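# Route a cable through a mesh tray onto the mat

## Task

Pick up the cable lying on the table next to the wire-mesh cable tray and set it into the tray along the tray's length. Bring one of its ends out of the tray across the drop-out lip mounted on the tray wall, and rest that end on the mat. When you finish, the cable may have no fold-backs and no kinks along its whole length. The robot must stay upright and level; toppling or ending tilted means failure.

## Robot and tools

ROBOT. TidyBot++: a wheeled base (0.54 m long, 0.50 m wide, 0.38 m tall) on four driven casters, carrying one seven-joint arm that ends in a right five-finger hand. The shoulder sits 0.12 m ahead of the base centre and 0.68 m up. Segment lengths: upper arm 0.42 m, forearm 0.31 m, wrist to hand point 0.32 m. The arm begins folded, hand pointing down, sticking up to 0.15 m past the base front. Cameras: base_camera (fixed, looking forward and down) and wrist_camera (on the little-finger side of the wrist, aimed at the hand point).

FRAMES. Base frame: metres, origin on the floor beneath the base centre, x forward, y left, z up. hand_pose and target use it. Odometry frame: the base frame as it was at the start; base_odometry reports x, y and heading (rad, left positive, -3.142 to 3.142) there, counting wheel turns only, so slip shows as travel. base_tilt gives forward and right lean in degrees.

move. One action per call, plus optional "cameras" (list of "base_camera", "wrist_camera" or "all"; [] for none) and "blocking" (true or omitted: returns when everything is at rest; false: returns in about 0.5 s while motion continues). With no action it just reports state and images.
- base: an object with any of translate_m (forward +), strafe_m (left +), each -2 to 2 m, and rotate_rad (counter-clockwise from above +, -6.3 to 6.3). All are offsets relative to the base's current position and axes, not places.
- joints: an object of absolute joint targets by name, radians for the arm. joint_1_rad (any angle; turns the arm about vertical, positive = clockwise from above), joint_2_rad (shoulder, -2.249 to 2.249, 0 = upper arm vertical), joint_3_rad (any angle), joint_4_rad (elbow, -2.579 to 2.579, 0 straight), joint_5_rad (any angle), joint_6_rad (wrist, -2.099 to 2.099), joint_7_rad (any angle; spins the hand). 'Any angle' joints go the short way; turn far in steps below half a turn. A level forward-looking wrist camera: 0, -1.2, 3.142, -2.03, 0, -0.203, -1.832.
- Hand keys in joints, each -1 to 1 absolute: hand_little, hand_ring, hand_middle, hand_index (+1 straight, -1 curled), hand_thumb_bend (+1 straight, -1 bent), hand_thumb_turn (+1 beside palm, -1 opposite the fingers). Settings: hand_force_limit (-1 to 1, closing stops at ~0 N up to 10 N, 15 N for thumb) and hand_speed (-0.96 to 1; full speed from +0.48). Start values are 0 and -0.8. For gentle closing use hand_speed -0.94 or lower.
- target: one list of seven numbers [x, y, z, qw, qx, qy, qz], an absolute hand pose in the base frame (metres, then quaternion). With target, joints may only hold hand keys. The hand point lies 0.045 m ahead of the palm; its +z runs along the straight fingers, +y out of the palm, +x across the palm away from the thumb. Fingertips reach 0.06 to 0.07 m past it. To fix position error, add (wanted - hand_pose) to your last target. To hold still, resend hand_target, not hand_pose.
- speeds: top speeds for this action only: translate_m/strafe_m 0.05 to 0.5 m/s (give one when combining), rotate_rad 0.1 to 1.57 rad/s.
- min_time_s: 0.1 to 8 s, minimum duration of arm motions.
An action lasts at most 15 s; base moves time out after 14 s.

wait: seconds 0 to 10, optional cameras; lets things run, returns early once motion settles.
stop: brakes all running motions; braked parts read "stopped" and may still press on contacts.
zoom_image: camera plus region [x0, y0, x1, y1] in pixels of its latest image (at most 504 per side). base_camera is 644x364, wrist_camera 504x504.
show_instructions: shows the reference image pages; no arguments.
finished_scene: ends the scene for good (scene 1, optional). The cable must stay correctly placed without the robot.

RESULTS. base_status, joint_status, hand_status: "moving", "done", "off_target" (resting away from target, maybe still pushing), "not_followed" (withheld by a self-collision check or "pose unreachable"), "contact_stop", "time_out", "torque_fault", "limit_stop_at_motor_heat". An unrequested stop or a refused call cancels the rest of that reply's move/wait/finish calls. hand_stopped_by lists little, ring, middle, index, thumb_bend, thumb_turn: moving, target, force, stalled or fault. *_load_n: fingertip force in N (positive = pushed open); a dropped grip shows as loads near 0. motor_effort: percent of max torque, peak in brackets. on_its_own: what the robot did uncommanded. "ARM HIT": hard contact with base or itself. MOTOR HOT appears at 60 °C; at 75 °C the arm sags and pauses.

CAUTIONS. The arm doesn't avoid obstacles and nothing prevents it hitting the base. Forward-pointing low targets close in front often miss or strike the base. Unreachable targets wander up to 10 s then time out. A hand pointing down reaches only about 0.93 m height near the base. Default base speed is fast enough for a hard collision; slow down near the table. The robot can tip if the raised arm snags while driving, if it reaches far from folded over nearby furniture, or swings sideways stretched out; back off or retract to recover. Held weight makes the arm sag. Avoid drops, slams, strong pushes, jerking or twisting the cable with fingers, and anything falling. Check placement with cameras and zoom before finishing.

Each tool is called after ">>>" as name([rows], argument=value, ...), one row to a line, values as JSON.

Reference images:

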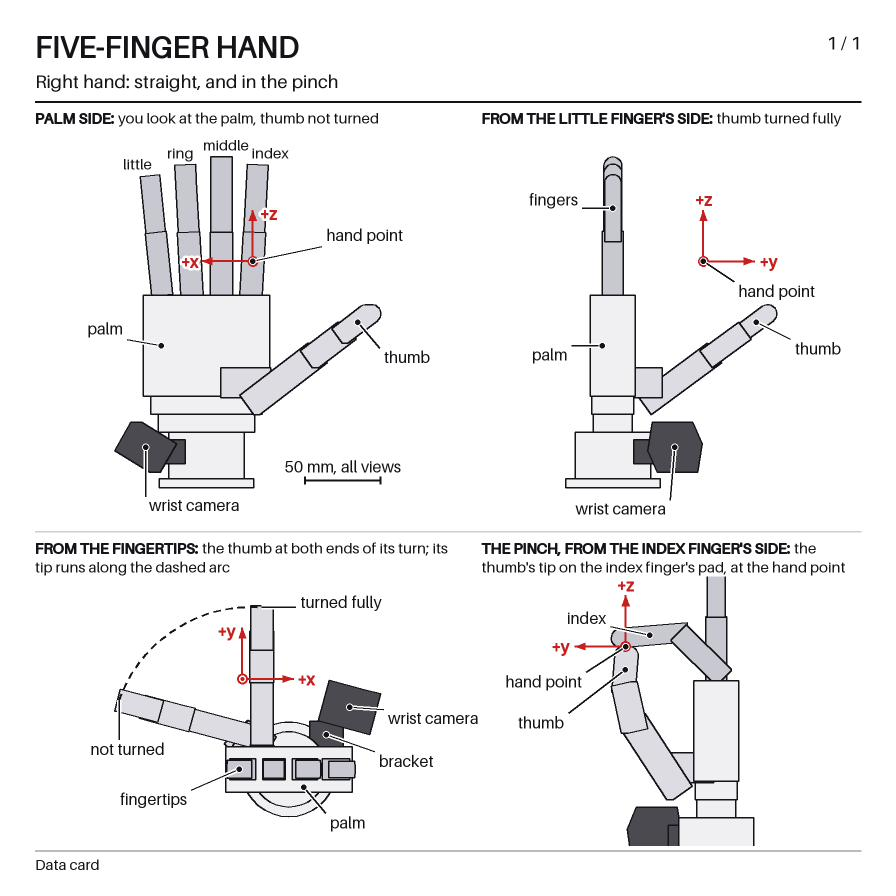

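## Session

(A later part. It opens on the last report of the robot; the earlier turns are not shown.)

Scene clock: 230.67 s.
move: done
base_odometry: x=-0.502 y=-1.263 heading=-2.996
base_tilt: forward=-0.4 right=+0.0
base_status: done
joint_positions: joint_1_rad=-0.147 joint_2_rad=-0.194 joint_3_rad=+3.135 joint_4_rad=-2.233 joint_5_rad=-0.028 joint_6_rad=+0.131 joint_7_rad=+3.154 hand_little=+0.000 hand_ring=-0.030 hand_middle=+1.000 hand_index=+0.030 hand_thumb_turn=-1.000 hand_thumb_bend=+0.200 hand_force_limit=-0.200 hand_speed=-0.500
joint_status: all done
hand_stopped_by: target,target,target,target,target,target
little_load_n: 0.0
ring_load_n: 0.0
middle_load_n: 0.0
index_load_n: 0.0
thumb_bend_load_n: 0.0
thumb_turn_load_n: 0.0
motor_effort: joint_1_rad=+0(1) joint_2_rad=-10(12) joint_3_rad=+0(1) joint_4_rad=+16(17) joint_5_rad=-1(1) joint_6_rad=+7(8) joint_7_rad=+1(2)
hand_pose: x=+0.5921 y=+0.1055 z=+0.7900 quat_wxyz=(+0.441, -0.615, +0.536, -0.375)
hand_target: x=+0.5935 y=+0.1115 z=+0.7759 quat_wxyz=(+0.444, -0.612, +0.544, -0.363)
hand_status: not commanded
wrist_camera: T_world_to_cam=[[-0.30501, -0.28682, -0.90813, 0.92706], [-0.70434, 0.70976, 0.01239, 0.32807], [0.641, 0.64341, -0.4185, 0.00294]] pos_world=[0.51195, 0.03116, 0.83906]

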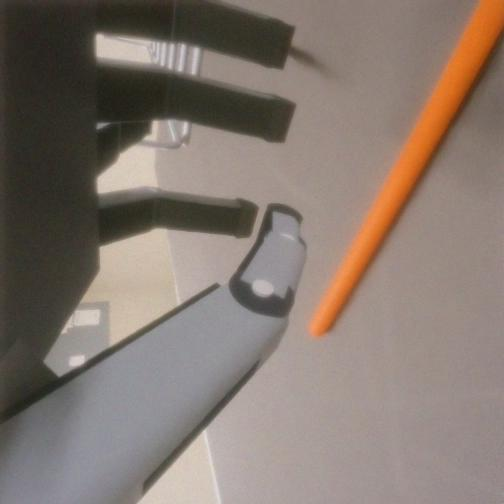

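>>> move(joints={"joint_2_rad": -0.072, "joint_4_rad": -2.391, "joint_6_rad": 0.399}, min_time_s=3, cameras=["wrist_camera"])

>>> zoom_image(camera="wrist_camera", region=[150, 50, 400, 300])

Scene clock: 235.53 s.
move: done
base_odometry: x=-0.502 y=-1.263 heading=-2.996
base_tilt: forward=-0.4 right=+0.0
base_status: not commanded
joint_positions: joint_1_rad=-0.147 joint_2_rad=-0.101 joint_3_rad=+3.135 joint_4_rad=-2.370 joint_5_rad=-0.028 joint_6_rad=+0.362 joint_7_rad=+3.154 hand_little=+0.000 hand_ring=-0.030 hand_middle=+1.000 hand_index=+0.030 hand_thumb_turn=-1.000 hand_thumb_bend=+0.200 hand_force_limit=-0.200 hand_speed=-0.500
joint_status: all done
hand_stopped_by: target,target,target,target,target,target
little_load_n: 0.0
ring_load_n: 0.0
middle_load_n: 0.0
index_load_n: -0.5
thumb_bend_load_n: 0.0
thumb_turn_load_n: 0.0
motor_effort: joint_1_rad=+0(1) joint_2_rad=-11(12) joint_3_rad=+0(1) joint_4_rad=+14(17) joint_5_rad=+0(1) joint_6_rad=+7(9) joint_7_rad=+1(2)
hand_pose: x=+0.5917 y=+0.1032 z=+0.7355 quat_wxyz=(+0.439, -0.614, +0.537, -0.377)
hand_target: x=+0.5900 y=+0.1109 z=+0.7221 quat_wxyz=(+0.444, -0.612, +0.544, -0.363)
hand_status: not commanded
wrist_camera: T_world_to_cam=[[-0.30545, -0.28791, -0.90764, 0.8768], [-0.70051, 0.71358, 0.00939, 0.32964], [0.64497, 0.63868, -0.41965, -0.01921]] pos_world=[0.51112, 0.02949, 0.78467]

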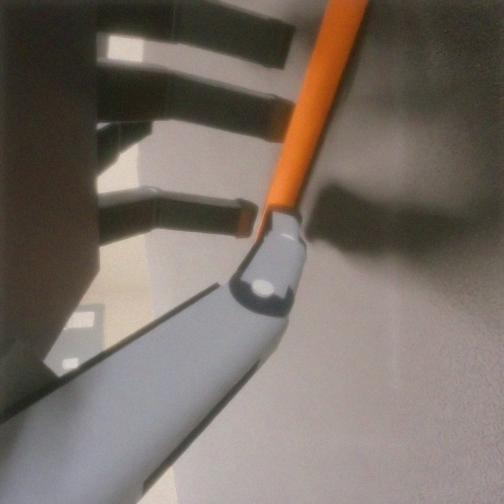

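Scaled by 2.016 from the camera's image (finer frame: 720x720).

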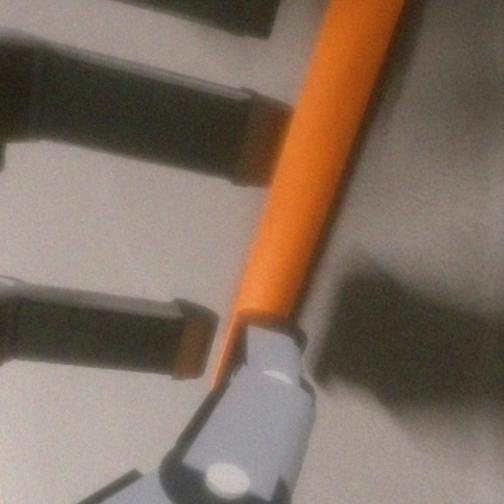

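>>> move(joints={"joint_2_rad": -0.042, "joint_4_rad": -2.419, "joint_6_rad": 0.457}, min_time_s=1.5, cameras=["wrist_camera"])

>>> zoom_image(camera="wrist_camera", region=[150, 50, 400, 300])

Scene clock: 238.13 s.
move: done
base_odometry: x=-0.502 y=-1.263 heading=-2.996
base_tilt: forward=-0.4 right=+0.0
base_status: not commanded
joint_positions: joint_1_rad=-0.148 joint_2_rad=-0.079 joint_3_rad=+3.135 joint_4_rad=-2.394 joint_5_rad=-0.028 joint_6_rad=+0.426 joint_7_rad=+3.154 hand_little=+0.000 hand_ring=-0.030 hand_middle=+1.000 hand_index=+0.030 hand_thumb_turn=-1.000 hand_thumb_bend=+0.200 hand_force_limit=-0.200 hand_speed=-0.500
joint_status: all done
hand_stopped_by: target,target,target,target,target,target
little_load_n: 0.0
ring_load_n: -2.0
middle_load_n: 0.0
index_load_n: 0.0
thumb_bend_load_n: 0.0
thumb_turn_load_n: 0.0
motor_effort: joint_1_rad=+0(1) joint_2_rad=-10(12) joint_3_rad=+0(1) joint_4_rad=+13(15) joint_5_rad=+0(1) joint_6_rad=+7(9) joint_7_rad=+1(2)
hand_pose: x=+0.5945 y=+0.1032 z=+0.7310 quat_wxyz=(+0.445, -0.609, +0.534, -0.382)
hand_target: x=+0.5898 y=+0.1109 z=+0.7098 quat_wxyz=(+0.444, -0.612, +0.544, -0.363)
hand_status: not commanded
wrist_camera: T_world_to_cam=[[-0.28842, -0.28587, -0.91383, 0.86783], [-0.69989, 0.71425, -0.00254, 0.3398], [0.65343, 0.63885, -0.40608, -0.03772]] pos_world=[0.51276, 0.02948, 0.7786]

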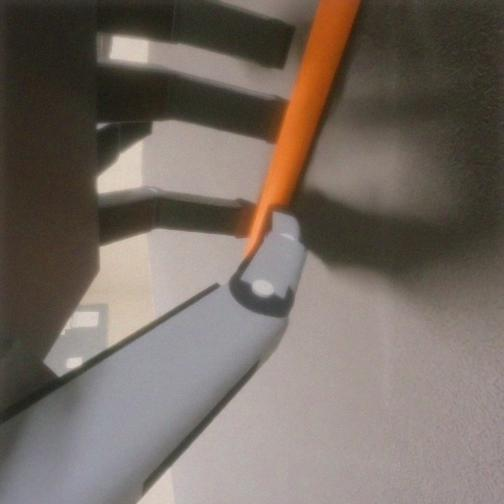

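Scaled by 2.016 from the camera's image (finer frame: 720x720).

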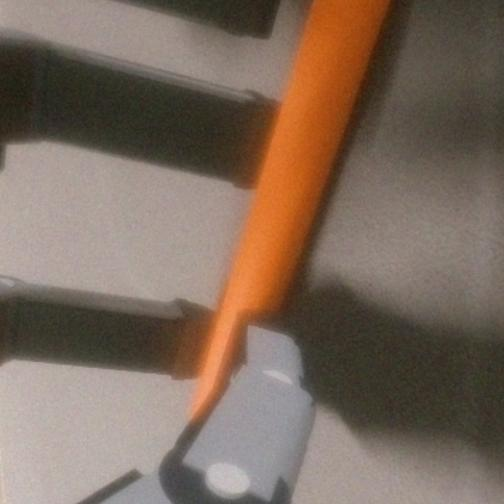

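>>> move(joints={"hand_thumb_bend": 0.0, "hand_index": -0.3, "hand_ring": -0.3, "hand_little": -0.3, "hand_force_limit": -0.3, "hand_speed": -0.85}, cameras=["wrist_camera"])

>>> zoom_image(camera="wrist_camera", region=[150, 50, 400, 300])

Scene clock: 239.77 s.
move: off_target
base_odometry: x=-0.502 y=-1.263 heading=-2.996
base_tilt: forward=-0.4 right=+0.0
base_status: not commanded
joint_positions: joint_1_rad=-0.148 joint_2_rad=-0.075 joint_3_rad=+3.135 joint_4_rad=-2.394 joint_5_rad=-0.028 joint_6_rad=+0.433 joint_7_rad=+3.154 hand_little=-0.276 hand_ring=-0.139 hand_middle=+1.000 hand_index=-0.121 hand_thumb_turn=-1.000 hand_thumb_bend=+0.125 hand_force_limit=-0.300 hand_speed=-0.850
joint_status: hand_little off_target (ended at -0.276, target -0.300); hand_ring off_target (ended at -0.139, target -0.300); hand_index off_target (ended at -0.121, target -0.300); hand_thumb_bend off_target (ended at +0.125, target +0.000); the others done
hand_stopped_by: force,force,target,force,force,target
little_load_n: 3.5
ring_load_n: 1.0
middle_load_n: 0.0
index_load_n: 5.0
thumb_bend_load_n: 6.5
thumb_turn_load_n: 0.0
motor_effort: joint_1_rad=+0(1) joint_2_rad=-10(11) joint_3_rad=+0(1) joint_4_rad=+12(13) joint_5_rad=+0(1) joint_6_rad=+6(7) joint_7_rad=+1(2)
hand_pose: x=+0.5956 y=+0.1034 z=+0.7309 quat_wxyz=(+0.445, -0.609, +0.533, -0.383)
hand_target: x=+0.5898 y=+0.1109 z=+0.7098 quat_wxyz=(+0.444, -0.612, +0.544, -0.363)
hand_status: not commanded
wrist_camera: T_world_to_cam=[[-0.28609, -0.2857, -0.91462, 0.86732], [-0.69991, 0.71421, -0.00417, 0.3417], [0.65442, 0.63896, -0.4043, -0.04059]] pos_world=[0.51386, 0.02968, 0.77829]

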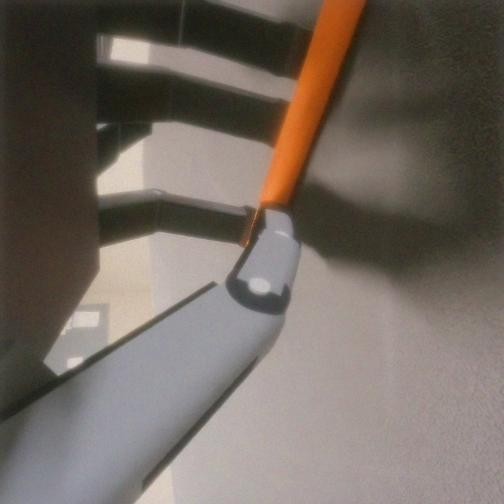

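Scaled by 2.016 from the camera's image (finer frame: 720x720).

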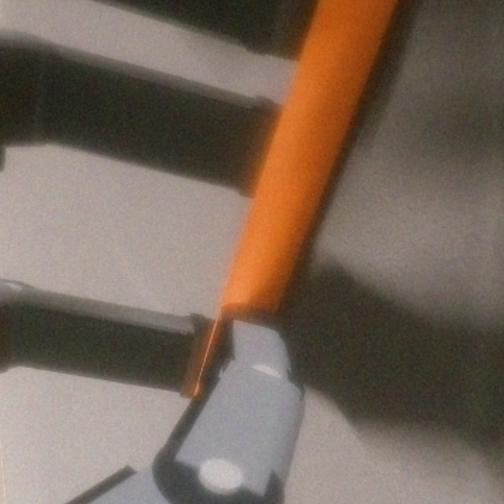

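>>> move(joints={"joint_2_rad": -0.166, "joint_4_rad": -2.254, "joint_6_rad": 0.168}, min_time_s=4, cameras=["wrist_camera"])

Scene clock: 244.77 s.
move: done
base_odometry: x=-0.502 y=-1.263 heading=-2.996
base_tilt: forward=-0.4 right=+0.0
base_status: not commanded
joint_positions: joint_1_rad=-0.148 joint_2_rad=-0.133 joint_3_rad=+3.135 joint_4_rad=-2.285 joint_5_rad=-0.028 joint_6_rad=+0.211 joint_7_rad=+3.154 hand_little=-0.276 hand_ring=-0.139 hand_middle=+1.000 hand_index=-0.121 hand_thumb_turn=-1.000 hand_thumb_bend=+0.125 hand_force_limit=-0.300 hand_speed=-0.850
joint_status: all done
hand_stopped_by: force,force,target,force,force,target
little_load_n: 1.5
ring_load_n: 3.0
middle_load_n: 0.0
index_load_n: 4.0
thumb_bend_load_n: 5.0
thumb_turn_load_n: 0.0
motor_effort: joint_1_rad=+0(2) joint_2_rad=-12(13) joint_3_rad=+0(2) joint_4_rad=+15(16) joint_5_rad=+0(1) joint_6_rad=+7(9) joint_7_rad=+1(2)
hand_pose: x=+0.5942 y=+0.1053 z=+0.7542 quat_wxyz=(+0.430, -0.621, +0.543, -0.367)
hand_target: x=+0.5935 y=+0.1115 z=+0.7759 quat_wxyz=(+0.444, -0.612, +0.544, -0.363)
hand_status: not commanded
wrist_camera: T_world_to_cam=[[-0.33433, -0.2916, -0.89621, 0.90411], [-0.70269, 0.71082, 0.03086, 0.31508], [0.62805, 0.64008, -0.44256, 0.01296]] pos_world=[0.51554, 0.03138, 0.80628]

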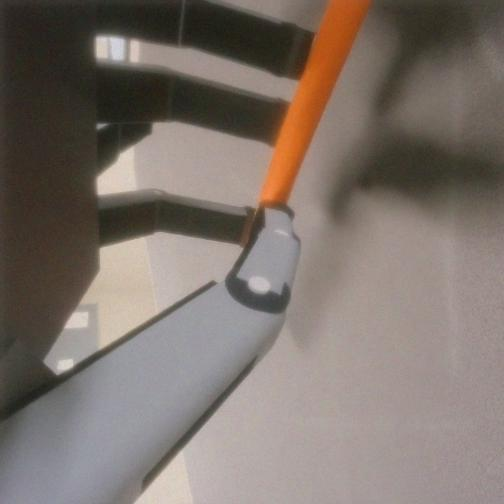

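>>> move(joints={"hand_middle": -0.4, "hand_speed": -0.8})

>>> move(joints={"joint_2_rad": -0.255, "joint_4_rad": -1.989, "joint_6_rad": -0.186}, min_time_s=4, cameras=["wrist_camera"])

Scene clock: 249.90 s.
move: off_target
base_odometry: x=-0.502 y=-1.263 heading=-2.996
base_tilt: forward=-0.4 right=+0.0
base_status: not commanded
joint_positions: joint_1_rad=-0.148 joint_2_rad=-0.133 joint_3_rad=+3.135 joint_4_rad=-2.285 joint_5_rad=-0.028 joint_6_rad=+0.211 joint_7_rad=+3.154 hand_little=-0.276 hand_ring=-0.139 hand_middle=-0.125 hand_index=-0.121 hand_thumb_turn=-1.000 hand_thumb_bend=+0.125 hand_force_limit=-0.300 hand_speed=-0.800
joint_status: hand_middle off_target (ended at -0.125, target -0.400); the others done
hand_stopped_by: force,force,force,force,force,target
little_load_n: 0.5
ring_load_n: 2.5
middle_load_n: 7.0
index_load_n: 3.0
thumb_bend_load_n: 6.0
thumb_turn_load_n: 0.0
motor_effort: joint_1_rad=+0(1) joint_2_rad=-11(12) joint_3_rad=+0(0) joint_4_rad=+15(16) joint_5_rad=+0(1) joint_6_rad=+7(8) joint_7_rad=+1(2)
hand_pose: x=+0.5941 y=+0.1053 z=+0.7541 quat_wxyz=(+0.430, -0.622, +0.543, -0.366)
hand_target: x=+0.5935 y=+0.1115 z=+0.7759 quat_wxyz=(+0.444, -0.612, +0.544, -0.363)
hand_status: not commanded
pictures: none

Scene clock: 254.20 s.
move: done
base_odometry: x=-0.502 y=-1.263 heading=-2.996
base_tilt: forward=-0.4 right=+0.0
base_status: not commanded
joint_positions: joint_1_rad=-0.148 joint_2_rad=-0.222 joint_3_rad=+3.135 joint_4_rad=-2.022 joint_5_rad=-0.028 joint_6_rad=-0.144 joint_7_rad=+3.154 hand_little=-0.276 hand_ring=-0.139 hand_middle=-0.125 hand_index=-0.121 hand_thumb_turn=-1.000 hand_thumb_bend=+0.125 hand_force_limit=-0.300 hand_speed=-0.800
joint_status: all done
hand_stopped_by: force,force,force,force,force,target
little_load_n: 0.0
ring_load_n: 3.0
middle_load_n: 7.5
index_load_n: 3.0
thumb_bend_load_n: 6.0
thumb_turn_load_n: 0.0
motor_effort: joint_1_rad=+0(2) joint_2_rad=-11(12) joint_3_rad=+0(1) joint_4_rad=+18(18) joint_5_rad=+0(1) joint_6_rad=+7(9) joint_7_rad=+2(2)
hand_pose: x=+0.5993 y=+0.1095 z=+0.8478 quat_wxyz=(+0.432, -0.624, +0.541, -0.363)
hand_target: x=+0.5939 y=+0.1115 z=+0.8724 quat_wxyz=(+0.444, -0.612, +0.544, -0.363)
hand_status: not commanded
wrist_camera: T_world_to_cam=[[-0.33522, -0.29213, -0.8957, 0.99108], [-0.70903, 0.70428, 0.03566, 0.31319], [0.6204, 0.64703, -0.44322, 0.05288]] pos_world=[0.52149, 0.03474, 0.89999]

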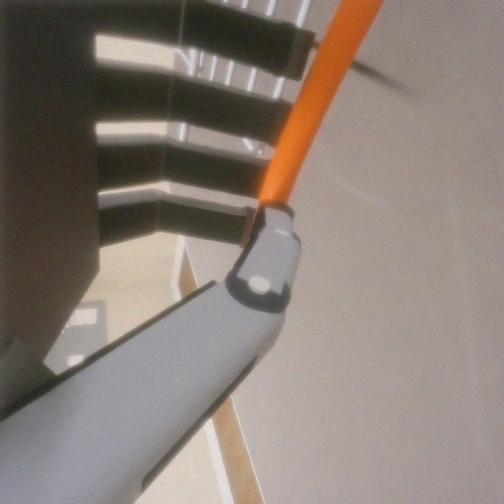

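>>> move(joints={"joint_1_rad": 0.02, "joint_2_rad": 0.33, "joint_4_rad": -1.379, "joint_6_rad": -0.21}, min_time_s=6, cameras=["wrist_camera"])

Scene clock: 263.37 s.
move: done
base_odometry: x=-0.502 y=-1.263 heading=-2.996
base_tilt: forward=-0.4 right=+0.0
base_status: not commanded
joint_positions: joint_1_rad=+0.009 joint_2_rad=+0.291 joint_3_rad=+3.135 joint_4_rad=-1.411 joint_5_rad=-0.028 joint_6_rad=-0.169 joint_7_rad=+3.154 hand_little=-0.276 hand_ring=-0.139 hand_middle=-0.125 hand_index=-0.120 hand_thumb_turn=-1.000 hand_thumb_bend=+0.125 hand_force_limit=-0.300 hand_speed=-0.800
joint_status: all done
hand_stopped_by: force,force,force,force,force,target
little_load_n: 0.0
ring_load_n: 0.0
middle_load_n: 7.0
index_load_n: 8.5
thumb_bend_load_n: 2.5
thumb_turn_load_n: 1.5
motor_effort: joint_1_rad=+0(2) joint_2_rad=-26(26) joint_3_rad=+0(1) joint_4_rad=+18(19) joint_5_rad=+0(1) joint_6_rad=+8(9) joint_7_rad=+2(2)
hand_pose: x=+0.8413 y=+0.0319 z=+0.8919 quat_wxyz=(+0.424, -0.564, +0.574, -0.415)
hand_target: x=+0.8499 y=+0.0198 z=+0.8713 quat_wxyz=(+0.410, -0.561, +0.597, -0.402)
hand_status: not commanded
wrist_camera: T_world_to_cam=[[-0.30989, -0.2336, -0.92163, 1.089], [-0.59171, 0.80613, -0.00537, 0.47258], [0.74421, 0.54368, -0.38803, -0.17757]] pos_world=[0.74925, -0.03003, 0.93729]

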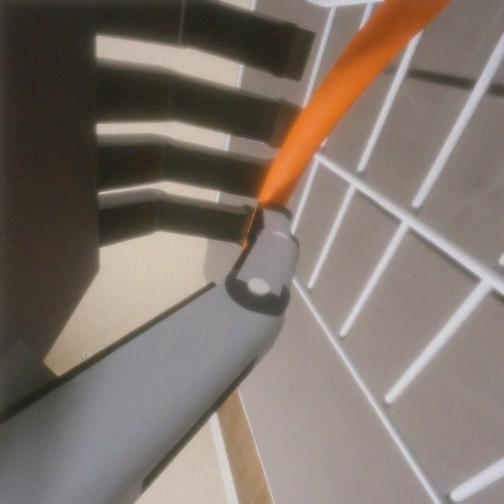

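>>> move(base={"translate_m": 0.08}, speeds={"translate_m": 0.1})

>>> move(joints={"joint_2_rad": 0.335, "joint_4_rad": -1.52, "joint_6_rad": -0.08}, min_time_s=4, cameras=["all"])

Scene clock: 266.73 s.
move: done
base_odometry: x=-0.582 y=-1.274 heading=-2.996
base_tilt: forward=-0.3 right=+0.0
base_status: done
joint_positions: joint_1_rad=+0.016 joint_2_rad=+0.301 joint_3_rad=+3.135 joint_4_rad=-1.409 joint_5_rad=-0.028 joint_6_rad=-0.171 joint_7_rad=+3.154 hand_little=-0.276 hand_ring=-0.139 hand_middle=-0.125 hand_index=-0.120 hand_thumb_turn=-1.000 hand_thumb_bend=+0.125 hand_force_limit=-0.300 hand_speed=-0.800
joint_status: not commanded
hand_stopped_by: force,force,force,force,force,target
little_load_n: 0.0
ring_load_n: 0.0
middle_load_n: 7.5
index_load_n: 7.0
thumb_bend_load_n: 3.0
thumb_turn_load_n: 0.5
motor_effort: joint_1_rad=-1(2) joint_2_rad=-26(28) joint_3_rad=+0(2) joint_4_rad=+18(18) joint_5_rad=-1(1) joint_6_rad=+8(9) joint_7_rad=+1(2)
hand_pose: x=+0.8434 y=+0.0272 z=+0.8850 quat_wxyz=(+0.420, -0.565, +0.578, -0.414)
hand_target: x=+0.8499 y=+0.0198 z=+0.8713 quat_wxyz=(+0.410, -0.561, +0.597, -0.402)
hand_status: not commanded
pictures: none

Scene clock: 271.03 s.
move: done
base_odometry: x=-0.582 y=-1.274 heading=-2.996
base_tilt: forward=-0.3 right=+0.0
base_status: not commanded
joint_positions: joint_1_rad=+0.016 joint_2_rad=+0.301 joint_3_rad=+3.135 joint_4_rad=-1.498 joint_5_rad=-0.028 joint_6_rad=-0.116 joint_7_rad=+3.154 hand_little=-0.276 hand_ring=-0.139 hand_middle=-0.125 hand_index=-0.120 hand_thumb_turn=-1.000 hand_thumb_bend=+0.125 hand_force_limit=-0.300 hand_speed=-0.800
joint_status: all done
hand_stopped_by: force,force,force,force,force,target
little_load_n: 0.0
ring_load_n: 0.0
middle_load_n: 8.0
index_load_n: 5.5
thumb_bend_load_n: 2.0
thumb_turn_load_n: 0.0
motor_effort: joint_1_rad=+1(2) joint_2_rad=-26(27) joint_3_rad=+0(1) joint_4_rad=+17(19) joint_5_rad=+1(2) joint_6_rad=+8(9) joint_7_rad=+2(2)
hand_pose: x=+0.8331 y=+0.0269 z=+0.8482 quat_wxyz=(+0.410, -0.571, +0.585, -0.404)
hand_target: x=+0.8396 y=+0.0200 z=+0.8213 quat_wxyz=(+0.405, -0.564, +0.600, -0.397)
hand_status: not commanded
pictures: base_camera, wrist_camera
wrist_camera: T_world_to_cam=[[-0.35209, -0.23093, -0.90703, 1.06764], [-0.58503, 0.81075, 0.02068, 0.44366], [0.7306, 0.53792, -0.42056, -0.14658]] pos_world=[0.74255, -0.0343, 0.89756]

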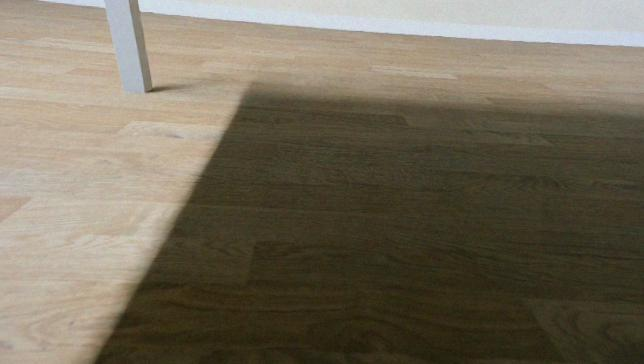

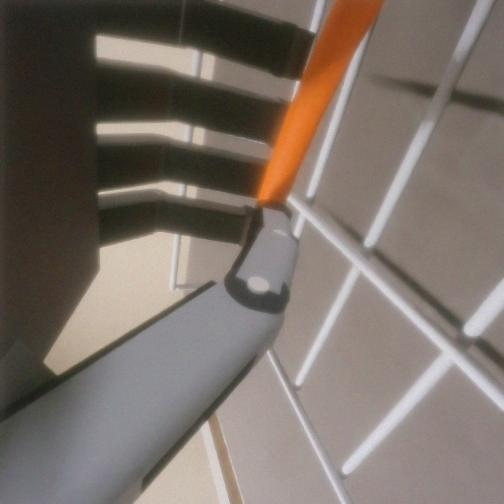

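>>> move(joints={"joint_2_rad": 0.4, "joint_4_rad": -1.66, "joint_6_rad": 0.13}, min_time_s=4, cameras=["wrist_camera"])

Scene clock: 276.40 s.
move: done
base_odometry: x=-0.582 y=-1.274 heading=-2.996
base_tilt: forward=-0.3 right=+0.0
base_status: not commanded
joint_positions: joint_1_rad=+0.016 joint_2_rad=+0.333 joint_3_rad=+3.135 joint_4_rad=-1.627 joint_5_rad=-0.028 joint_6_rad=+0.104 joint_7_rad=+3.154 hand_little=-0.276 hand_ring=-0.139 hand_middle=-0.125 hand_index=-0.120 hand_thumb_turn=-1.000 hand_thumb_bend=+0.124 hand_force_limit=-0.300 hand_speed=-0.800
joint_status: all done
hand_stopped_by: force,force,force,force,force,target
little_load_n: 0.0
ring_load_n: 0.0
middle_load_n: 7.5
index_load_n: 5.0
thumb_bend_load_n: 0.5
thumb_turn_load_n: 0.0
motor_effort: joint_1_rad=-1(2) joint_2_rad=-22(27) joint_3_rad=+0(1) joint_4_rad=+15(18) joint_5_rad=+0(1) joint_6_rad=+6(9) joint_7_rad=+2(2)
hand_pose: x=+0.8398 y=+0.0248 z=+0.8118 quat_wxyz=(+0.425, -0.558, +0.574, -0.423)
hand_target: x=+0.8417 y=+0.0199 z=+0.7533 quat_wxyz=(+0.407, -0.563, +0.599, -0.398)
hand_status: not commanded
wrist_camera: T_world_to_cam=[[-0.30068, -0.23102, -0.92532, 1.00826], [-0.5803, 0.81427, -0.01473, 0.47471], [0.75686, 0.53254, -0.37889, -0.22147]] pos_world=[0.74626, -0.03567, 0.85604]

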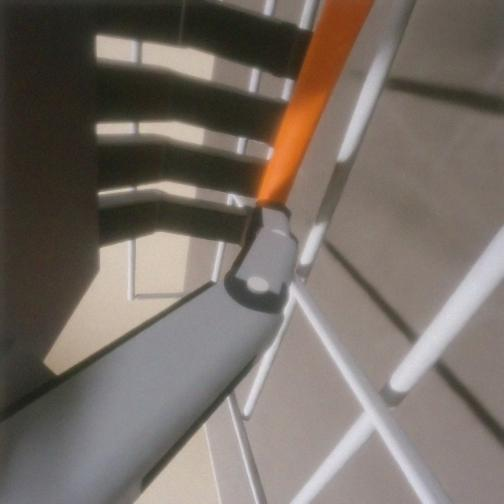

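>>> move(joints={"joint_1_rad": 0.08, "joint_2_rad": 0.198, "joint_4_rad": -1.738, "joint_6_rad": 0.017}, min_time_s=4, cameras=["wrist_camera"])

Scene clock: 289.00 s.
move: done
base_odometry: x=-0.582 y=-1.274 heading=-2.996
base_tilt: forward=-0.3 right=+0.0
base_status: not commanded
joint_positions: joint_1_rad=+0.062 joint_2_rad=+0.239 joint_3_rad=+3.135 joint_4_rad=-1.715 joint_5_rad=-0.028 joint_6_rad=+0.061 joint_7_rad=+3.153 hand_little=-0.276 hand_ring=-0.139 hand_middle=-0.125 hand_index=-0.120 hand_thumb_turn=-1.000 hand_thumb_bend=+0.124 hand_force_limit=-0.300 hand_speed=-0.800
joint_status: all done
hand_stopped_by: force,force,force,force,force,target
little_load_n: 1.0
ring_load_n: 0.5
middle_load_n: 7.5
index_load_n: 5.0
thumb_bend_load_n: 3.0
thumb_turn_load_n: 0.0
motor_effort: joint_1_rad=+1(3) joint_2_rad=-24(25) joint_3_rad=+1(2) joint_4_rad=+16(17) joint_5_rad=-1(2) joint_6_rad=+7(8) joint_7_rad=+2(3)
hand_pose: x=+0.7974 y=-0.0054 z=+0.8147 quat_wxyz=(+0.405, -0.552, +0.595, -0.421)
hand_target: x=+0.7787 y=-0.0184 z=+0.8169 quat_wxyz=(+0.398, -0.543, +0.613, -0.414)
hand_status: not commanded
wrist_camera: T_world_to_cam=[[-0.34351, -0.21432, -0.91437, 1.01656], [-0.54297, 0.83972, 0.00716, 0.42737], [0.76628, 0.49893, -0.40482, -0.15877]] pos_world=[0.7029, -0.06179, 0.86218]

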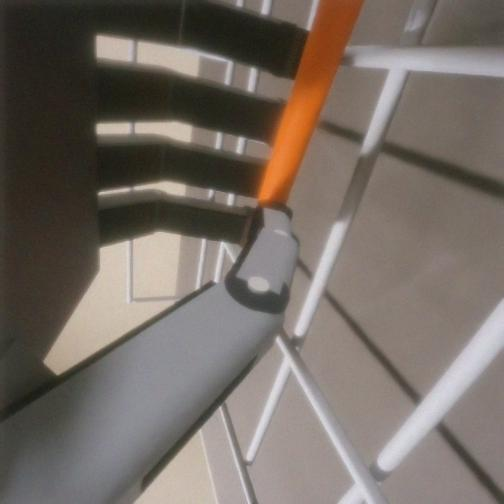

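>>> move(joints={"joint_1_rad": 0.09, "joint_2_rad": 0.212, "joint_4_rad": -1.826, "joint_6_rad": 0.118}, min_time_s=3, cameras=["wrist_camera"])

>>> zoom_image(camera="wrist_camera", region=[150, 0, 400, 250])

Scene clock: 293.70 s.
move: done
base_odometry: x=-0.582 y=-1.274 heading=-2.996
base_tilt: forward=-0.3 right=+0.0
base_status: not commanded
joint_positions: joint_1_rad=+0.063 joint_2_rad=+0.225 joint_3_rad=+3.135 joint_4_rad=-1.770 joint_5_rad=-0.028 joint_6_rad=+0.119 joint_7_rad=+3.153 hand_little=-0.276 hand_ring=-0.139 hand_middle=-0.125 hand_index=-0.120 hand_thumb_turn=-1.000 hand_thumb_bend=+0.124 hand_force_limit=-0.300 hand_speed=-0.800
joint_status: all done
hand_stopped_by: force,force,force,force,force,target
little_load_n: 2.0
ring_load_n: 0.5
middle_load_n: 7.5
index_load_n: 6.5
thumb_bend_load_n: 2.5
thumb_turn_load_n: 0.0
motor_effort: joint_1_rad=+3(4) joint_2_rad=-19(24) joint_3_rad=+3(4) joint_4_rad=+10(18) joint_5_rad=+0(1) joint_6_rad=+2(8) joint_7_rad=+2(3)
hand_pose: x=+0.7894 y=-0.0066 z=+0.8091 quat_wxyz=(+0.409, -0.548, +0.592, -0.427)
hand_target: x=+0.7712 y=-0.0243 z=+0.7861 quat_wxyz=(+0.395, -0.540, +0.616, -0.415)
hand_status: not commanded
wrist_camera: T_world_to_cam=[[-0.32876, -0.21487, -0.91965, 1.00098], [-0.54036, 0.84143, -0.00342, 0.4305], [0.77455, 0.49582, -0.39273, -0.17059]] pos_world=[0.69384, -0.06257, 0.85502]

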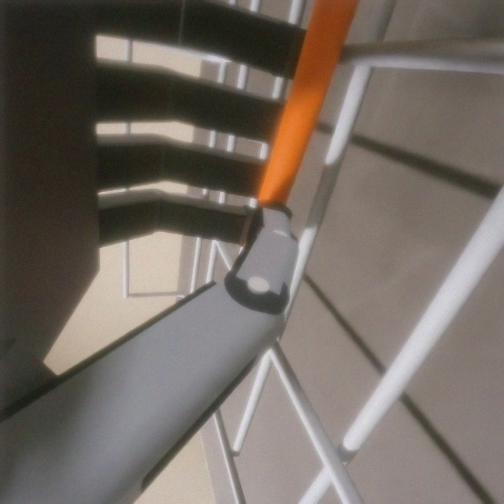

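Scaled by 2.016 from the camera's image (finer frame: 720x720).

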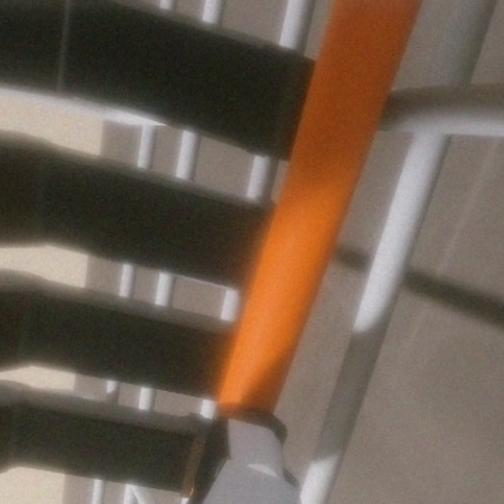

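>>> move(joints={"hand_index": 0.4, "hand_middle": 0.4, "hand_ring": 0.4, "hand_little": 0.4, "hand_speed": -0.85}, cameras=["wrist_camera"])

Scene clock: 296.90 s.
move: done
base_odometry: x=-0.582 y=-1.274 heading=-2.996
base_tilt: forward=-0.4 right=+0.0
base_status: not commanded
joint_positions: joint_1_rad=+0.077 joint_2_rad=+0.206 joint_3_rad=+3.135 joint_4_rad=-1.814 joint_5_rad=-0.028 joint_6_rad=+0.119 joint_7_rad=+3.151 hand_little=+0.400 hand_ring=+0.400 hand_middle=+0.398 hand_index=+0.400 hand_thumb_turn=-1.000 hand_thumb_bend=+0.124 hand_force_limit=-0.300 hand_speed=-0.850
joint_status: all done
hand_stopped_by: target,target,target,target,force,target
little_load_n: -0.5
ring_load_n: -0.5
middle_load_n: -10.5
index_load_n: 0.0
thumb_bend_load_n: 0.0
thumb_turn_load_n: 0.0
motor_effort: joint_1_rad=+2(5) joint_2_rad=-17(23) joint_3_rad=+2(3) joint_4_rad=+17(18) joint_5_rad=+0(1) joint_6_rad=+8(10) joint_7_rad=+2(3)
hand_pose: x=+0.7744 y=-0.0142 z=+0.7968 quat_wxyz=(+0.400, -0.548, +0.601, -0.422)
hand_target: x=+0.7712 y=-0.0243 z=+0.7861 quat_wxyz=(+0.395, -0.540, +0.616, -0.415)
hand_status: not commanded
wrist_camera: T_world_to_cam=[[-0.35384, -0.20762, -0.91197, 0.99659], [-0.52885, 0.84863, 0.01199, 0.40773], [0.77144, 0.48653, -0.41008, -0.14402]] pos_world=[0.67936, -0.06903, 0.84491]

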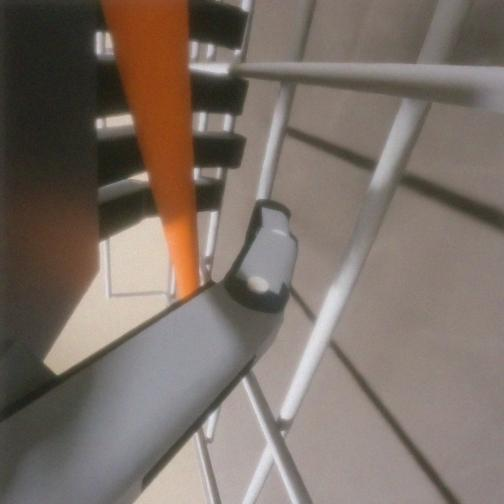

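>>> move(joints={"joint_1_rad": 0.08, "joint_2_rad": 0.18, "joint_4_rad": -1.68, "joint_6_rad": -0.02, "hand_index": 1.0, "hand_middle": 1.0, "hand_ring": 1.0, "hand_little": 1.0, "hand_thumb_bend": 0.6}, min_time_s=3, cameras=["wrist_camera"])

Scene clock: 301.97 s.
move: done
base_odometry: x=-0.582 y=-1.274 heading=-2.996
base_tilt: forward=-0.3 right=+0.0
base_status: not commanded
joint_positions: joint_1_rad=+0.077 joint_2_rad=+0.191 joint_3_rad=+3.135 joint_4_rad=-1.710 joint_5_rad=-0.028 joint_6_rad=+0.024 joint_7_rad=+3.151 hand_little=+1.000 hand_ring=+1.000 hand_middle=+1.000 hand_index=+1.000 hand_thumb_turn=-1.000 hand_thumb_bend=+0.600 hand_force_limit=-0.300 hand_speed=-0.850
joint_status: all done
hand_stopped_by: target,target,target,target,target,target
little_load_n: 0.0
ring_load_n: 0.0
middle_load_n: 0.0
index_load_n: 0.0
thumb_bend_load_n: 0.5
thumb_turn_load_n: 0.0
motor_effort: joint_1_rad=+1(4) joint_2_rad=-22(25) joint_3_rad=+0(4) joint_4_rad=+17(23) joint_5_rad=-1(1) joint_6_rad=+8(15) joint_7_rad=+2(2)
hand_pose: x=+0.7861 y=-0.0143 z=+0.8390 quat_wxyz=(+0.407, -0.544, +0.596, -0.429)
hand_target: x=+0.7852 y=-0.0189 z=+0.8520 quat_wxyz=(+0.409, -0.535, +0.605, -0.425)
hand_status: not commanded
wrist_camera: T_world_to_cam=[[-0.33214, -0.20902, -0.91978, 1.02861], [-0.53083, 0.84748, -0.00091, 0.42584], [0.77968, 0.48795, -0.39243, -0.15689]] pos_world=[0.69, -0.06933, 0.88491]

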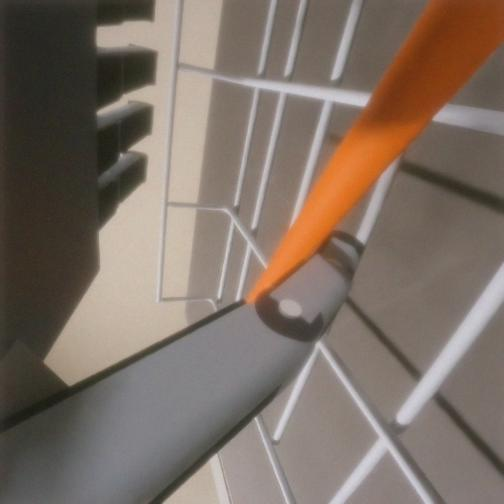

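>>> zoom_image(camera="wrist_camera", region=[150, 100, 450, 400])

Scaled by 1.680 from the camera's image (finer frame: 720x720).

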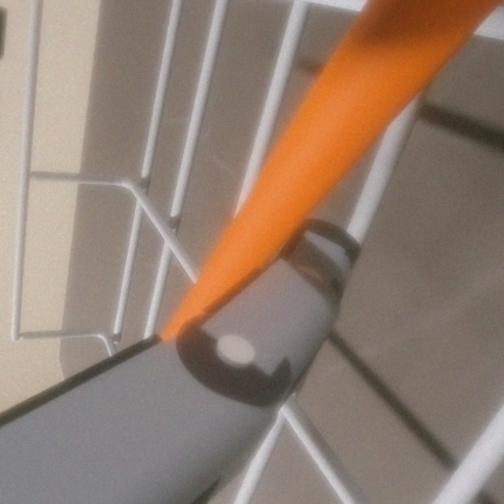

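>>> move(joints={"joint_1_rad": 0.08, "joint_2_rad": 0.143, "joint_4_rad": -1.426, "joint_6_rad": -0.351}, min_time_s=4, cameras=["wrist_camera"])

Scene clock: 307.33 s.
move: done
base_odometry: x=-0.582 y=-1.274 heading=-2.996
base_tilt: forward=-0.3 right=+0.0
base_status: not commanded
joint_positions: joint_1_rad=+0.077 joint_2_rad=+0.182 joint_3_rad=+3.135 joint_4_rad=-1.455 joint_5_rad=-0.028 joint_6_rad=-0.306 joint_7_rad=+3.151 hand_little=+1.000 hand_ring=+1.000 hand_middle=+1.000 hand_index=+1.000 hand_thumb_turn=-1.000 hand_thumb_bend=+0.600 hand_force_limit=-0.300 hand_speed=-0.850
joint_status: all done
hand_stopped_by: target,target,target,target,target,target
little_load_n: 0.0
ring_load_n: 0.0
middle_load_n: 0.0
index_load_n: 0.0
thumb_bend_load_n: 0.0
thumb_turn_load_n: 0.0
motor_effort: joint_1_rad=+0(1) joint_2_rad=-23(24) joint_3_rad=+0(0) joint_4_rad=+17(18) joint_5_rad=+0(1) joint_6_rad=+7(9) joint_7_rad=+1(2)
hand_pose: x=+0.7876 y=-0.0116 z=+0.9024 quat_wxyz=(+0.391, -0.559, +0.608, -0.407)
hand_target: x=+0.7765 y=-0.0182 z=+0.9333 quat_wxyz=(+0.398, -0.543, +0.613, -0.413)
hand_status: not commanded
wrist_camera: T_world_to_cam=[[-0.38974, -0.20652, -0.89747, 1.11329], [-0.5374, 0.8424, 0.03953, 0.393], [0.74787, 0.49771, -0.43929, -0.06704]] pos_world=[0.69523, -0.06779, 0.95416]

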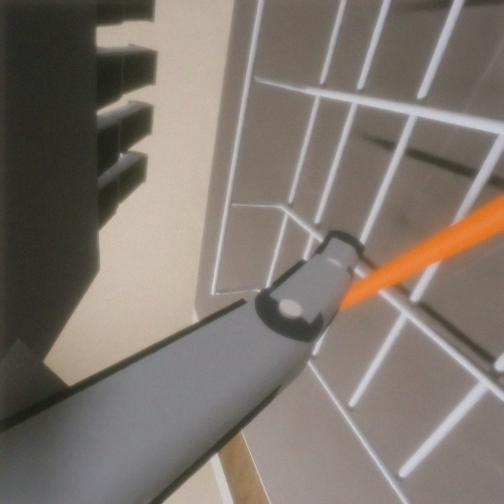

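>>> move(joints={"joint_1_rad": 0.0, "joint_2_rad": -0.5, "joint_4_rad": -1.2, "joint_6_rad": -1.1}, min_time_s=4)

>>> move(joints={"joint_7_rad": 4.45}, base={"strafe_m": -0.4}, speeds={"strafe_m": 0.2}, cameras=["wrist_camera"])

>>> zoom_image(camera="wrist_camera", region=[100, 100, 504, 504])

Scene clock: 312.67 s.
move: done
base_odometry: x=-0.582 y=-1.274 heading=-2.996
base_tilt: forward=-0.4 right=+0.0
base_status: not commanded
joint_positions: joint_1_rad=+0.013 joint_2_rad=-0.487 joint_3_rad=+3.135 joint_4_rad=-1.224 joint_5_rad=-0.028 joint_6_rad=-1.055 joint_7_rad=+3.151 hand_little=+1.000 hand_ring=+1.000 hand_middle=+1.000 hand_index=+1.000 hand_thumb_turn=-1.000 hand_thumb_bend=+0.600 hand_force_limit=-0.300 hand_speed=-0.850
joint_status: all done
hand_stopped_by: target,target,target,target,target,target
little_load_n: 0.0
ring_load_n: 0.0
middle_load_n: 0.0
index_load_n: -0.5
thumb_bend_load_n: 0.0
thumb_turn_load_n: 0.0
motor_effort: joint_1_rad=+0(1) joint_2_rad=+1(25) joint_3_rad=+1(1) joint_4_rad=+13(19) joint_5_rad=-1(1) joint_6_rad=+7(9) joint_7_rad=+1(2)
hand_pose: x=+0.4335 y=+0.0395 z=+1.1576 quat_wxyz=(+0.447, -0.555, +0.549, -0.437)
hand_target: x=+0.4201 y=+0.0344 z=+1.1610 quat_wxyz=(+0.449, -0.542, +0.565, -0.430)
hand_status: not commanded
pictures: none

Scene clock: 315.47 s.
move: done
base_odometry: x=-0.640 y=-0.878 heading=-2.996
base_tilt: forward=-0.4 right=+0.0
base_status: done
joint_positions: joint_1_rad=+0.011 joint_2_rad=-0.487 joint_3_rad=+3.136 joint_4_rad=-1.224 joint_5_rad=-0.028 joint_6_rad=-1.056 joint_7_rad=+4.393 hand_little=+1.000 hand_ring=+1.000 hand_middle=+1.000 hand_index=+1.000 hand_thumb_turn=-1.000 hand_thumb_bend=+0.600 hand_force_limit=-0.300 hand_speed=-0.850
joint_status: all done
hand_stopped_by: target,target,target,target,target,target
little_load_n: 0.0
ring_load_n: -0.5
middle_load_n: 0.0
index_load_n: 0.0
thumb_bend_load_n: 0.0
thumb_turn_load_n: 0.0
motor_effort: joint_1_rad=+0(1) joint_2_rad=+1(2) joint_3_rad=+1(2) joint_4_rad=+13(13) joint_5_rad=+0(1) joint_6_rad=+8(8) joint_7_rad=+2(2)
hand_pose: x=+0.4373 y=-0.0382 z=+1.1682 quat_wxyz=(+0.110, -0.771, +0.123, -0.615)
hand_target: x=+0.4231 y=-0.0490 z=+1.1741 quat_wxyz=(+0.081, -0.777, +0.103, -0.616)
hand_status: not commanded
wrist_camera: T_world_to_cam=[[-0.02332, -0.99693, -0.07471, 0.05822], [-0.73005, 0.06803, -0.68, 1.11186], [0.68299, 0.03868, -0.7294, 0.67467]] pos_world=[0.35228, -0.0437, 1.25251]

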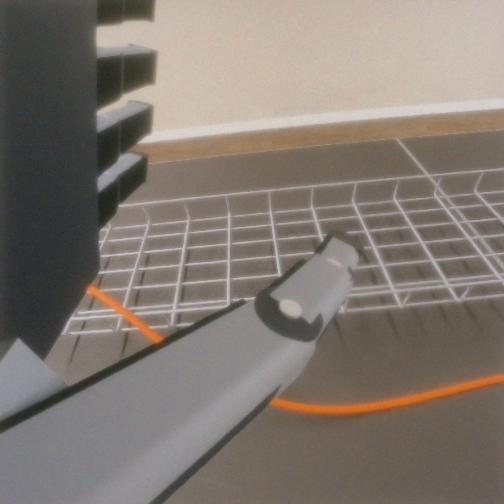

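Scaled by 1.248 from the camera's image (finer frame: 720x720).

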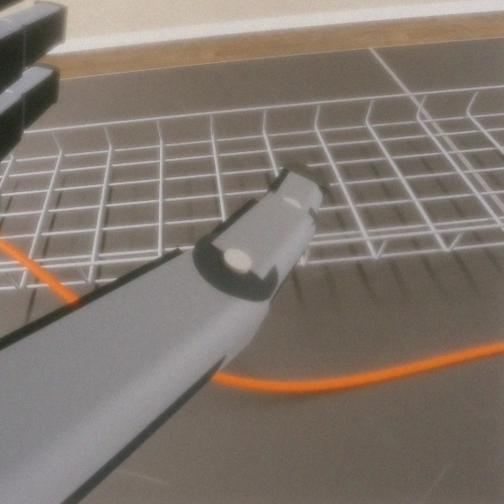

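>>> move(joints={"hand_thumb_turn": 1.0, "hand_thumb_bend": 0.2, "hand_speed": 0}, cameras=["wrist_camera"])

>>> zoom_image(camera="wrist_camera", region=[60, 150, 504, 504])

Scene clock: 319.13 s.
move: done
base_odometry: x=-0.640 y=-0.878 heading=-2.996
base_tilt: forward=-0.4 right=+0.0
base_status: not commanded
joint_positions: joint_1_rad=+0.011 joint_2_rad=-0.487 joint_3_rad=+3.136 joint_4_rad=-1.224 joint_5_rad=-0.028 joint_6_rad=-1.056 joint_7_rad=+4.393 hand_little=+1.000 hand_ring=+1.000 hand_middle=+1.000 hand_index=+1.000 hand_thumb_turn=+1.000 hand_thumb_bend=+0.200 hand_force_limit=-0.300 hand_speed=+0.000
joint_status: all done
hand_stopped_by: target,target,target,target,target,target
little_load_n: 0.0
ring_load_n: 0.0
middle_load_n: 0.0
index_load_n: 0.0
thumb_bend_load_n: 0.0
thumb_turn_load_n: 0.0
motor_effort: joint_1_rad=-1(1) joint_2_rad=+1(1) joint_3_rad=+1(1) joint_4_rad=+13(13) joint_5_rad=-1(1) joint_6_rad=+7(8) joint_7_rad=+2(2)
hand_pose: x=+0.4373 y=-0.0382 z=+1.1682 quat_wxyz=(+0.110, -0.771, +0.123, -0.615)
hand_target: x=+0.4231 y=-0.0490 z=+1.1741 quat_wxyz=(+0.081, -0.777, +0.103, -0.616)
hand_status: not commanded
wrist_camera: T_world_to_cam=[[-0.02332, -0.99693, -0.07471, 0.05822], [-0.73005, 0.06803, -0.68, 1.11186], [0.68299, 0.03868, -0.7294, 0.67467]] pos_world=[0.35228, -0.0437, 1.25251]

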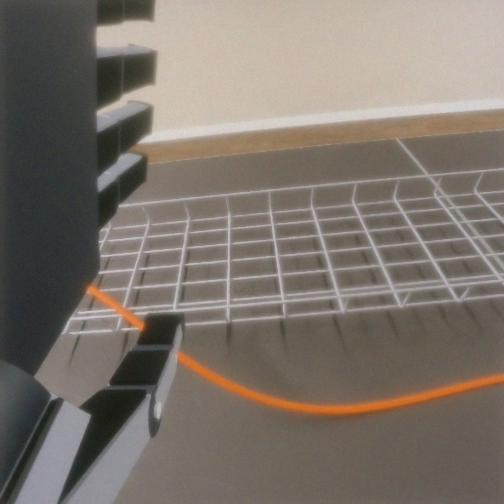

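Scaled by 1.135 from the camera's image (finer frame: 720x720).

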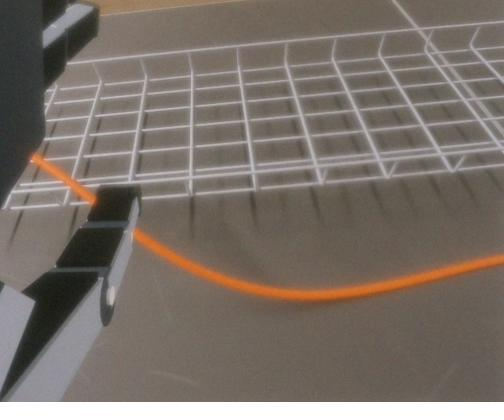

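>>> move(joints={"joint_7_rad": 3.1, "hand_thumb_turn": -1.0, "hand_thumb_bend": 0.2}, base={"translate_m": -0.10, "strafe_m": -0.17}, speeds={"translate_m": 0.15})

>>> move(joints={"joint_1_rad": -0.12, "joint_2_rad": -0.166, "joint_4_rad": -2.254, "joint_6_rad": 0.168, "hand_index": 0.03, "hand_ring": -0.03, "hand_little": 0.0, "hand_thumb_bend": 0.2, "hand_speed": -0.5}, min_time_s=4, cameras=["wrist_camera"])

Scene clock: 323.60 s.
move: done
base_odometry: x=-0.566 y=-0.696 heading=-2.996
base_tilt: forward=-0.4 right=+0.0
base_status: done
joint_positions: joint_1_rad=+0.011 joint_2_rad=-0.490 joint_3_rad=+3.136 joint_4_rad=-1.223 joint_5_rad=-0.028 joint_6_rad=-1.056 joint_7_rad=+3.157 hand_little=+1.000 hand_ring=+1.000 hand_middle=+1.000 hand_index=+1.000 hand_thumb_turn=-1.000 hand_thumb_bend=+0.200 hand_force_limit=-0.300 hand_speed=+0.000
joint_status: all done
hand_stopped_by: target,target,target,target,target,target
little_load_n: 0.0
ring_load_n: 0.0
middle_load_n: 0.0
index_load_n: 0.0
thumb_bend_load_n: 0.0
thumb_turn_load_n: 0.0
motor_effort: joint_1_rad=+0(1) joint_2_rad=+1(4) joint_3_rad=+1(3) joint_4_rad=+13(14) joint_5_rad=+0(1) joint_6_rad=+8(8) joint_7_rad=+2(3)
hand_pose: x=+0.4323 y=+0.0392 z=+1.1580 quat_wxyz=(+0.447, -0.556, +0.547, -0.438)
hand_target: x=+0.4201 y=+0.0344 z=+1.1610 quat_wxyz=(+0.449, -0.542, +0.565, -0.430)
hand_status: not commanded
pictures: none

Scene clock: 328.23 s.
move: done
base_odometry: x=-0.566 y=-0.696 heading=-2.996
base_tilt: forward=-0.4 right=+0.0
base_status: not commanded
joint_positions: joint_1_rad=-0.108 joint_2_rad=-0.191 joint_3_rad=+3.136 joint_4_rad=-2.236 joint_5_rad=-0.028 joint_6_rad=+0.131 joint_7_rad=+3.157 hand_little=+0.000 hand_ring=-0.030 hand_middle=+1.000 hand_index=+0.030 hand_thumb_turn=-1.000 hand_thumb_bend=+0.200 hand_force_limit=-0.300 hand_speed=-0.500
joint_status: all done
hand_stopped_by: target,target,target,target,target,target
little_load_n: 0.0
ring_load_n: 0.0
middle_load_n: 0.0
index_load_n: 0.0
thumb_bend_load_n: 0.0
thumb_turn_load_n: 0.0
motor_effort: joint_1_rad=+0(1) joint_2_rad=-10(12) joint_3_rad=+0(1) joint_4_rad=+16(19) joint_5_rad=+0(1) joint_6_rad=+8(9) joint_7_rad=+2(2)
hand_pose: x=+0.5954 y=+0.0859 z=+0.7866 quat_wxyz=(+0.431, -0.606, +0.549, -0.382)
hand_target: x=+0.5976 y=+0.0924 z=+0.7759 quat_wxyz=(+0.437, -0.601, +0.556, -0.372)
hand_status: not commanded
wrist_camera: T_world_to_cam=[[-0.32139, -0.27767, -0.90532, 0.9262], [-0.6756, 0.73714, 0.01375, 0.32375], [0.66353, 0.61605, -0.4245, 0.00572]] pos_world=[0.5126, 0.015, 0.83649]

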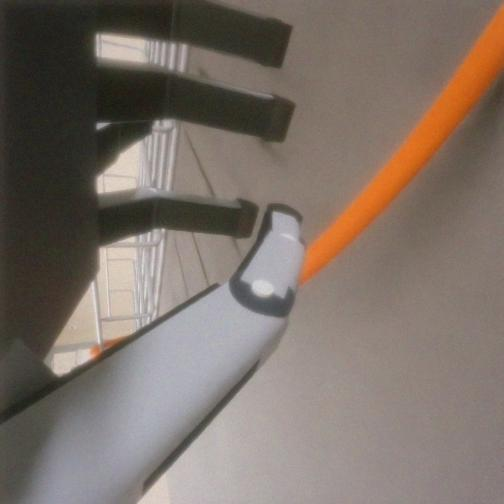

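>>> move(base={"strafe_m": -0.1}, speeds={"strafe_m": 0.15}, cameras=["wrist_camera"])

Scene clock: 331.23 s.
move: done
base_odometry: x=-0.580 y=-0.596 heading=-2.996
base_tilt: forward=-0.4 right=+0.0
base_status: done
joint_positions: joint_1_rad=-0.112 joint_2_rad=-0.190 joint_3_rad=+3.137 joint_4_rad=-2.236 joint_5_rad=-0.028 joint_6_rad=+0.133 joint_7_rad=+3.157 hand_little=+0.000 hand_ring=-0.030 hand_middle=+1.000 hand_index=+0.030 hand_thumb_turn=-1.000 hand_thumb_bend=+0.200 hand_force_limit=-0.300 hand_speed=-0.500
joint_status: not commanded
hand_stopped_by: target,target,target,target,target,target
little_load_n: 0.0
ring_load_n: 0.0
middle_load_n: 0.0
index_load_n: 0.0
thumb_bend_load_n: 0.5
thumb_turn_load_n: 0.0
motor_effort: joint_1_rad=+0(2) joint_2_rad=-10(13) joint_3_rad=+0(2) joint_4_rad=+16(16) joint_5_rad=-1(1) joint_6_rad=+7(8) joint_7_rad=+2(2)
hand_pose: x=+0.5955 y=+0.0880 z=+0.7866 quat_wxyz=(+0.432, -0.607, +0.547, -0.382)
hand_target: x=+0.5976 y=+0.0924 z=+0.7759 quat_wxyz=(+0.437, -0.601, +0.556, -0.372)
hand_status: not commanded
wrist_camera: T_world_to_cam=[[-0.31949, -0.27895, -0.9056, 0.9259], [-0.67887, 0.73414, 0.01336, 0.3247], [0.66111, 0.61905, -0.42391, 0.00503]] pos_world=[0.51292, 0.01679, 0.83629]

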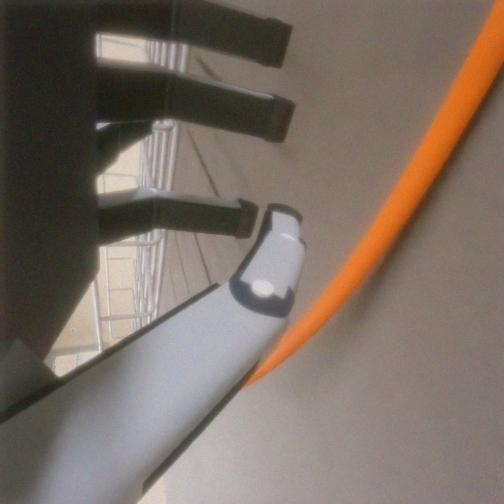

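>>> move(joints={"joint_2_rad": -0.095, "joint_4_rad": -2.411, "joint_6_rad": 0.396}, min_time_s=3, cameras=["wrist_camera"])

>>> zoom_image(camera="wrist_camera", region=[150, 50, 400, 300])

Scene clock: 336.00 s.
move: done
base_odometry: x=-0.580 y=-0.596 heading=-2.996
base_tilt: forward=-0.3 right=+0.0
base_status: not commanded
joint_positions: joint_1_rad=-0.112 joint_2_rad=-0.124 joint_3_rad=+3.137 joint_4_rad=-2.390 joint_5_rad=-0.028 joint_6_rad=+0.360 joint_7_rad=+3.157 hand_little=+0.000 hand_ring=-0.030 hand_middle=+1.000 hand_index=+0.030 hand_thumb_turn=-1.000 hand_thumb_bend=+0.200 hand_force_limit=-0.300 hand_speed=-0.500
joint_status: all done
hand_stopped_by: target,target,target,target,target,target
little_load_n: 0.0
ring_load_n: 0.0
middle_load_n: 0.0
index_load_n: 0.0
thumb_bend_load_n: 0.0
thumb_turn_load_n: 0.0
motor_effort: joint_1_rad=+0(1) joint_2_rad=-10(11) joint_3_rad=+0(1) joint_4_rad=+14(17) joint_5_rad=+0(1) joint_6_rad=+7(8) joint_7_rad=+1(2)
hand_pose: x=+0.5862 y=+0.0848 z=+0.7349 quat_wxyz=(+0.432, -0.605, +0.547, -0.385)
hand_target: x=+0.5851 y=+0.0909 z=+0.7220 quat_wxyz=(+0.437, -0.601, +0.556, -0.372)
hand_status: not commanded
wrist_camera: T_world_to_cam=[[-0.31515, -0.27951, -0.90695, 0.87384], [-0.67507, 0.73772, 0.00721, 0.32348], [0.66706, 0.61453, -0.42118, -0.01382]] pos_world=[0.50298, 0.01411, 0.78438]

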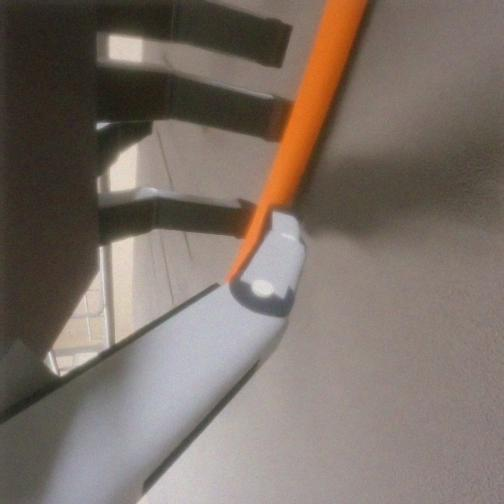

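Scaled by 2.016 from the camera's image (finer frame: 720x720).

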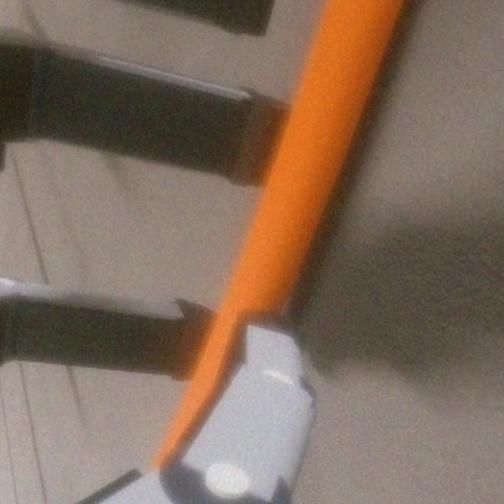

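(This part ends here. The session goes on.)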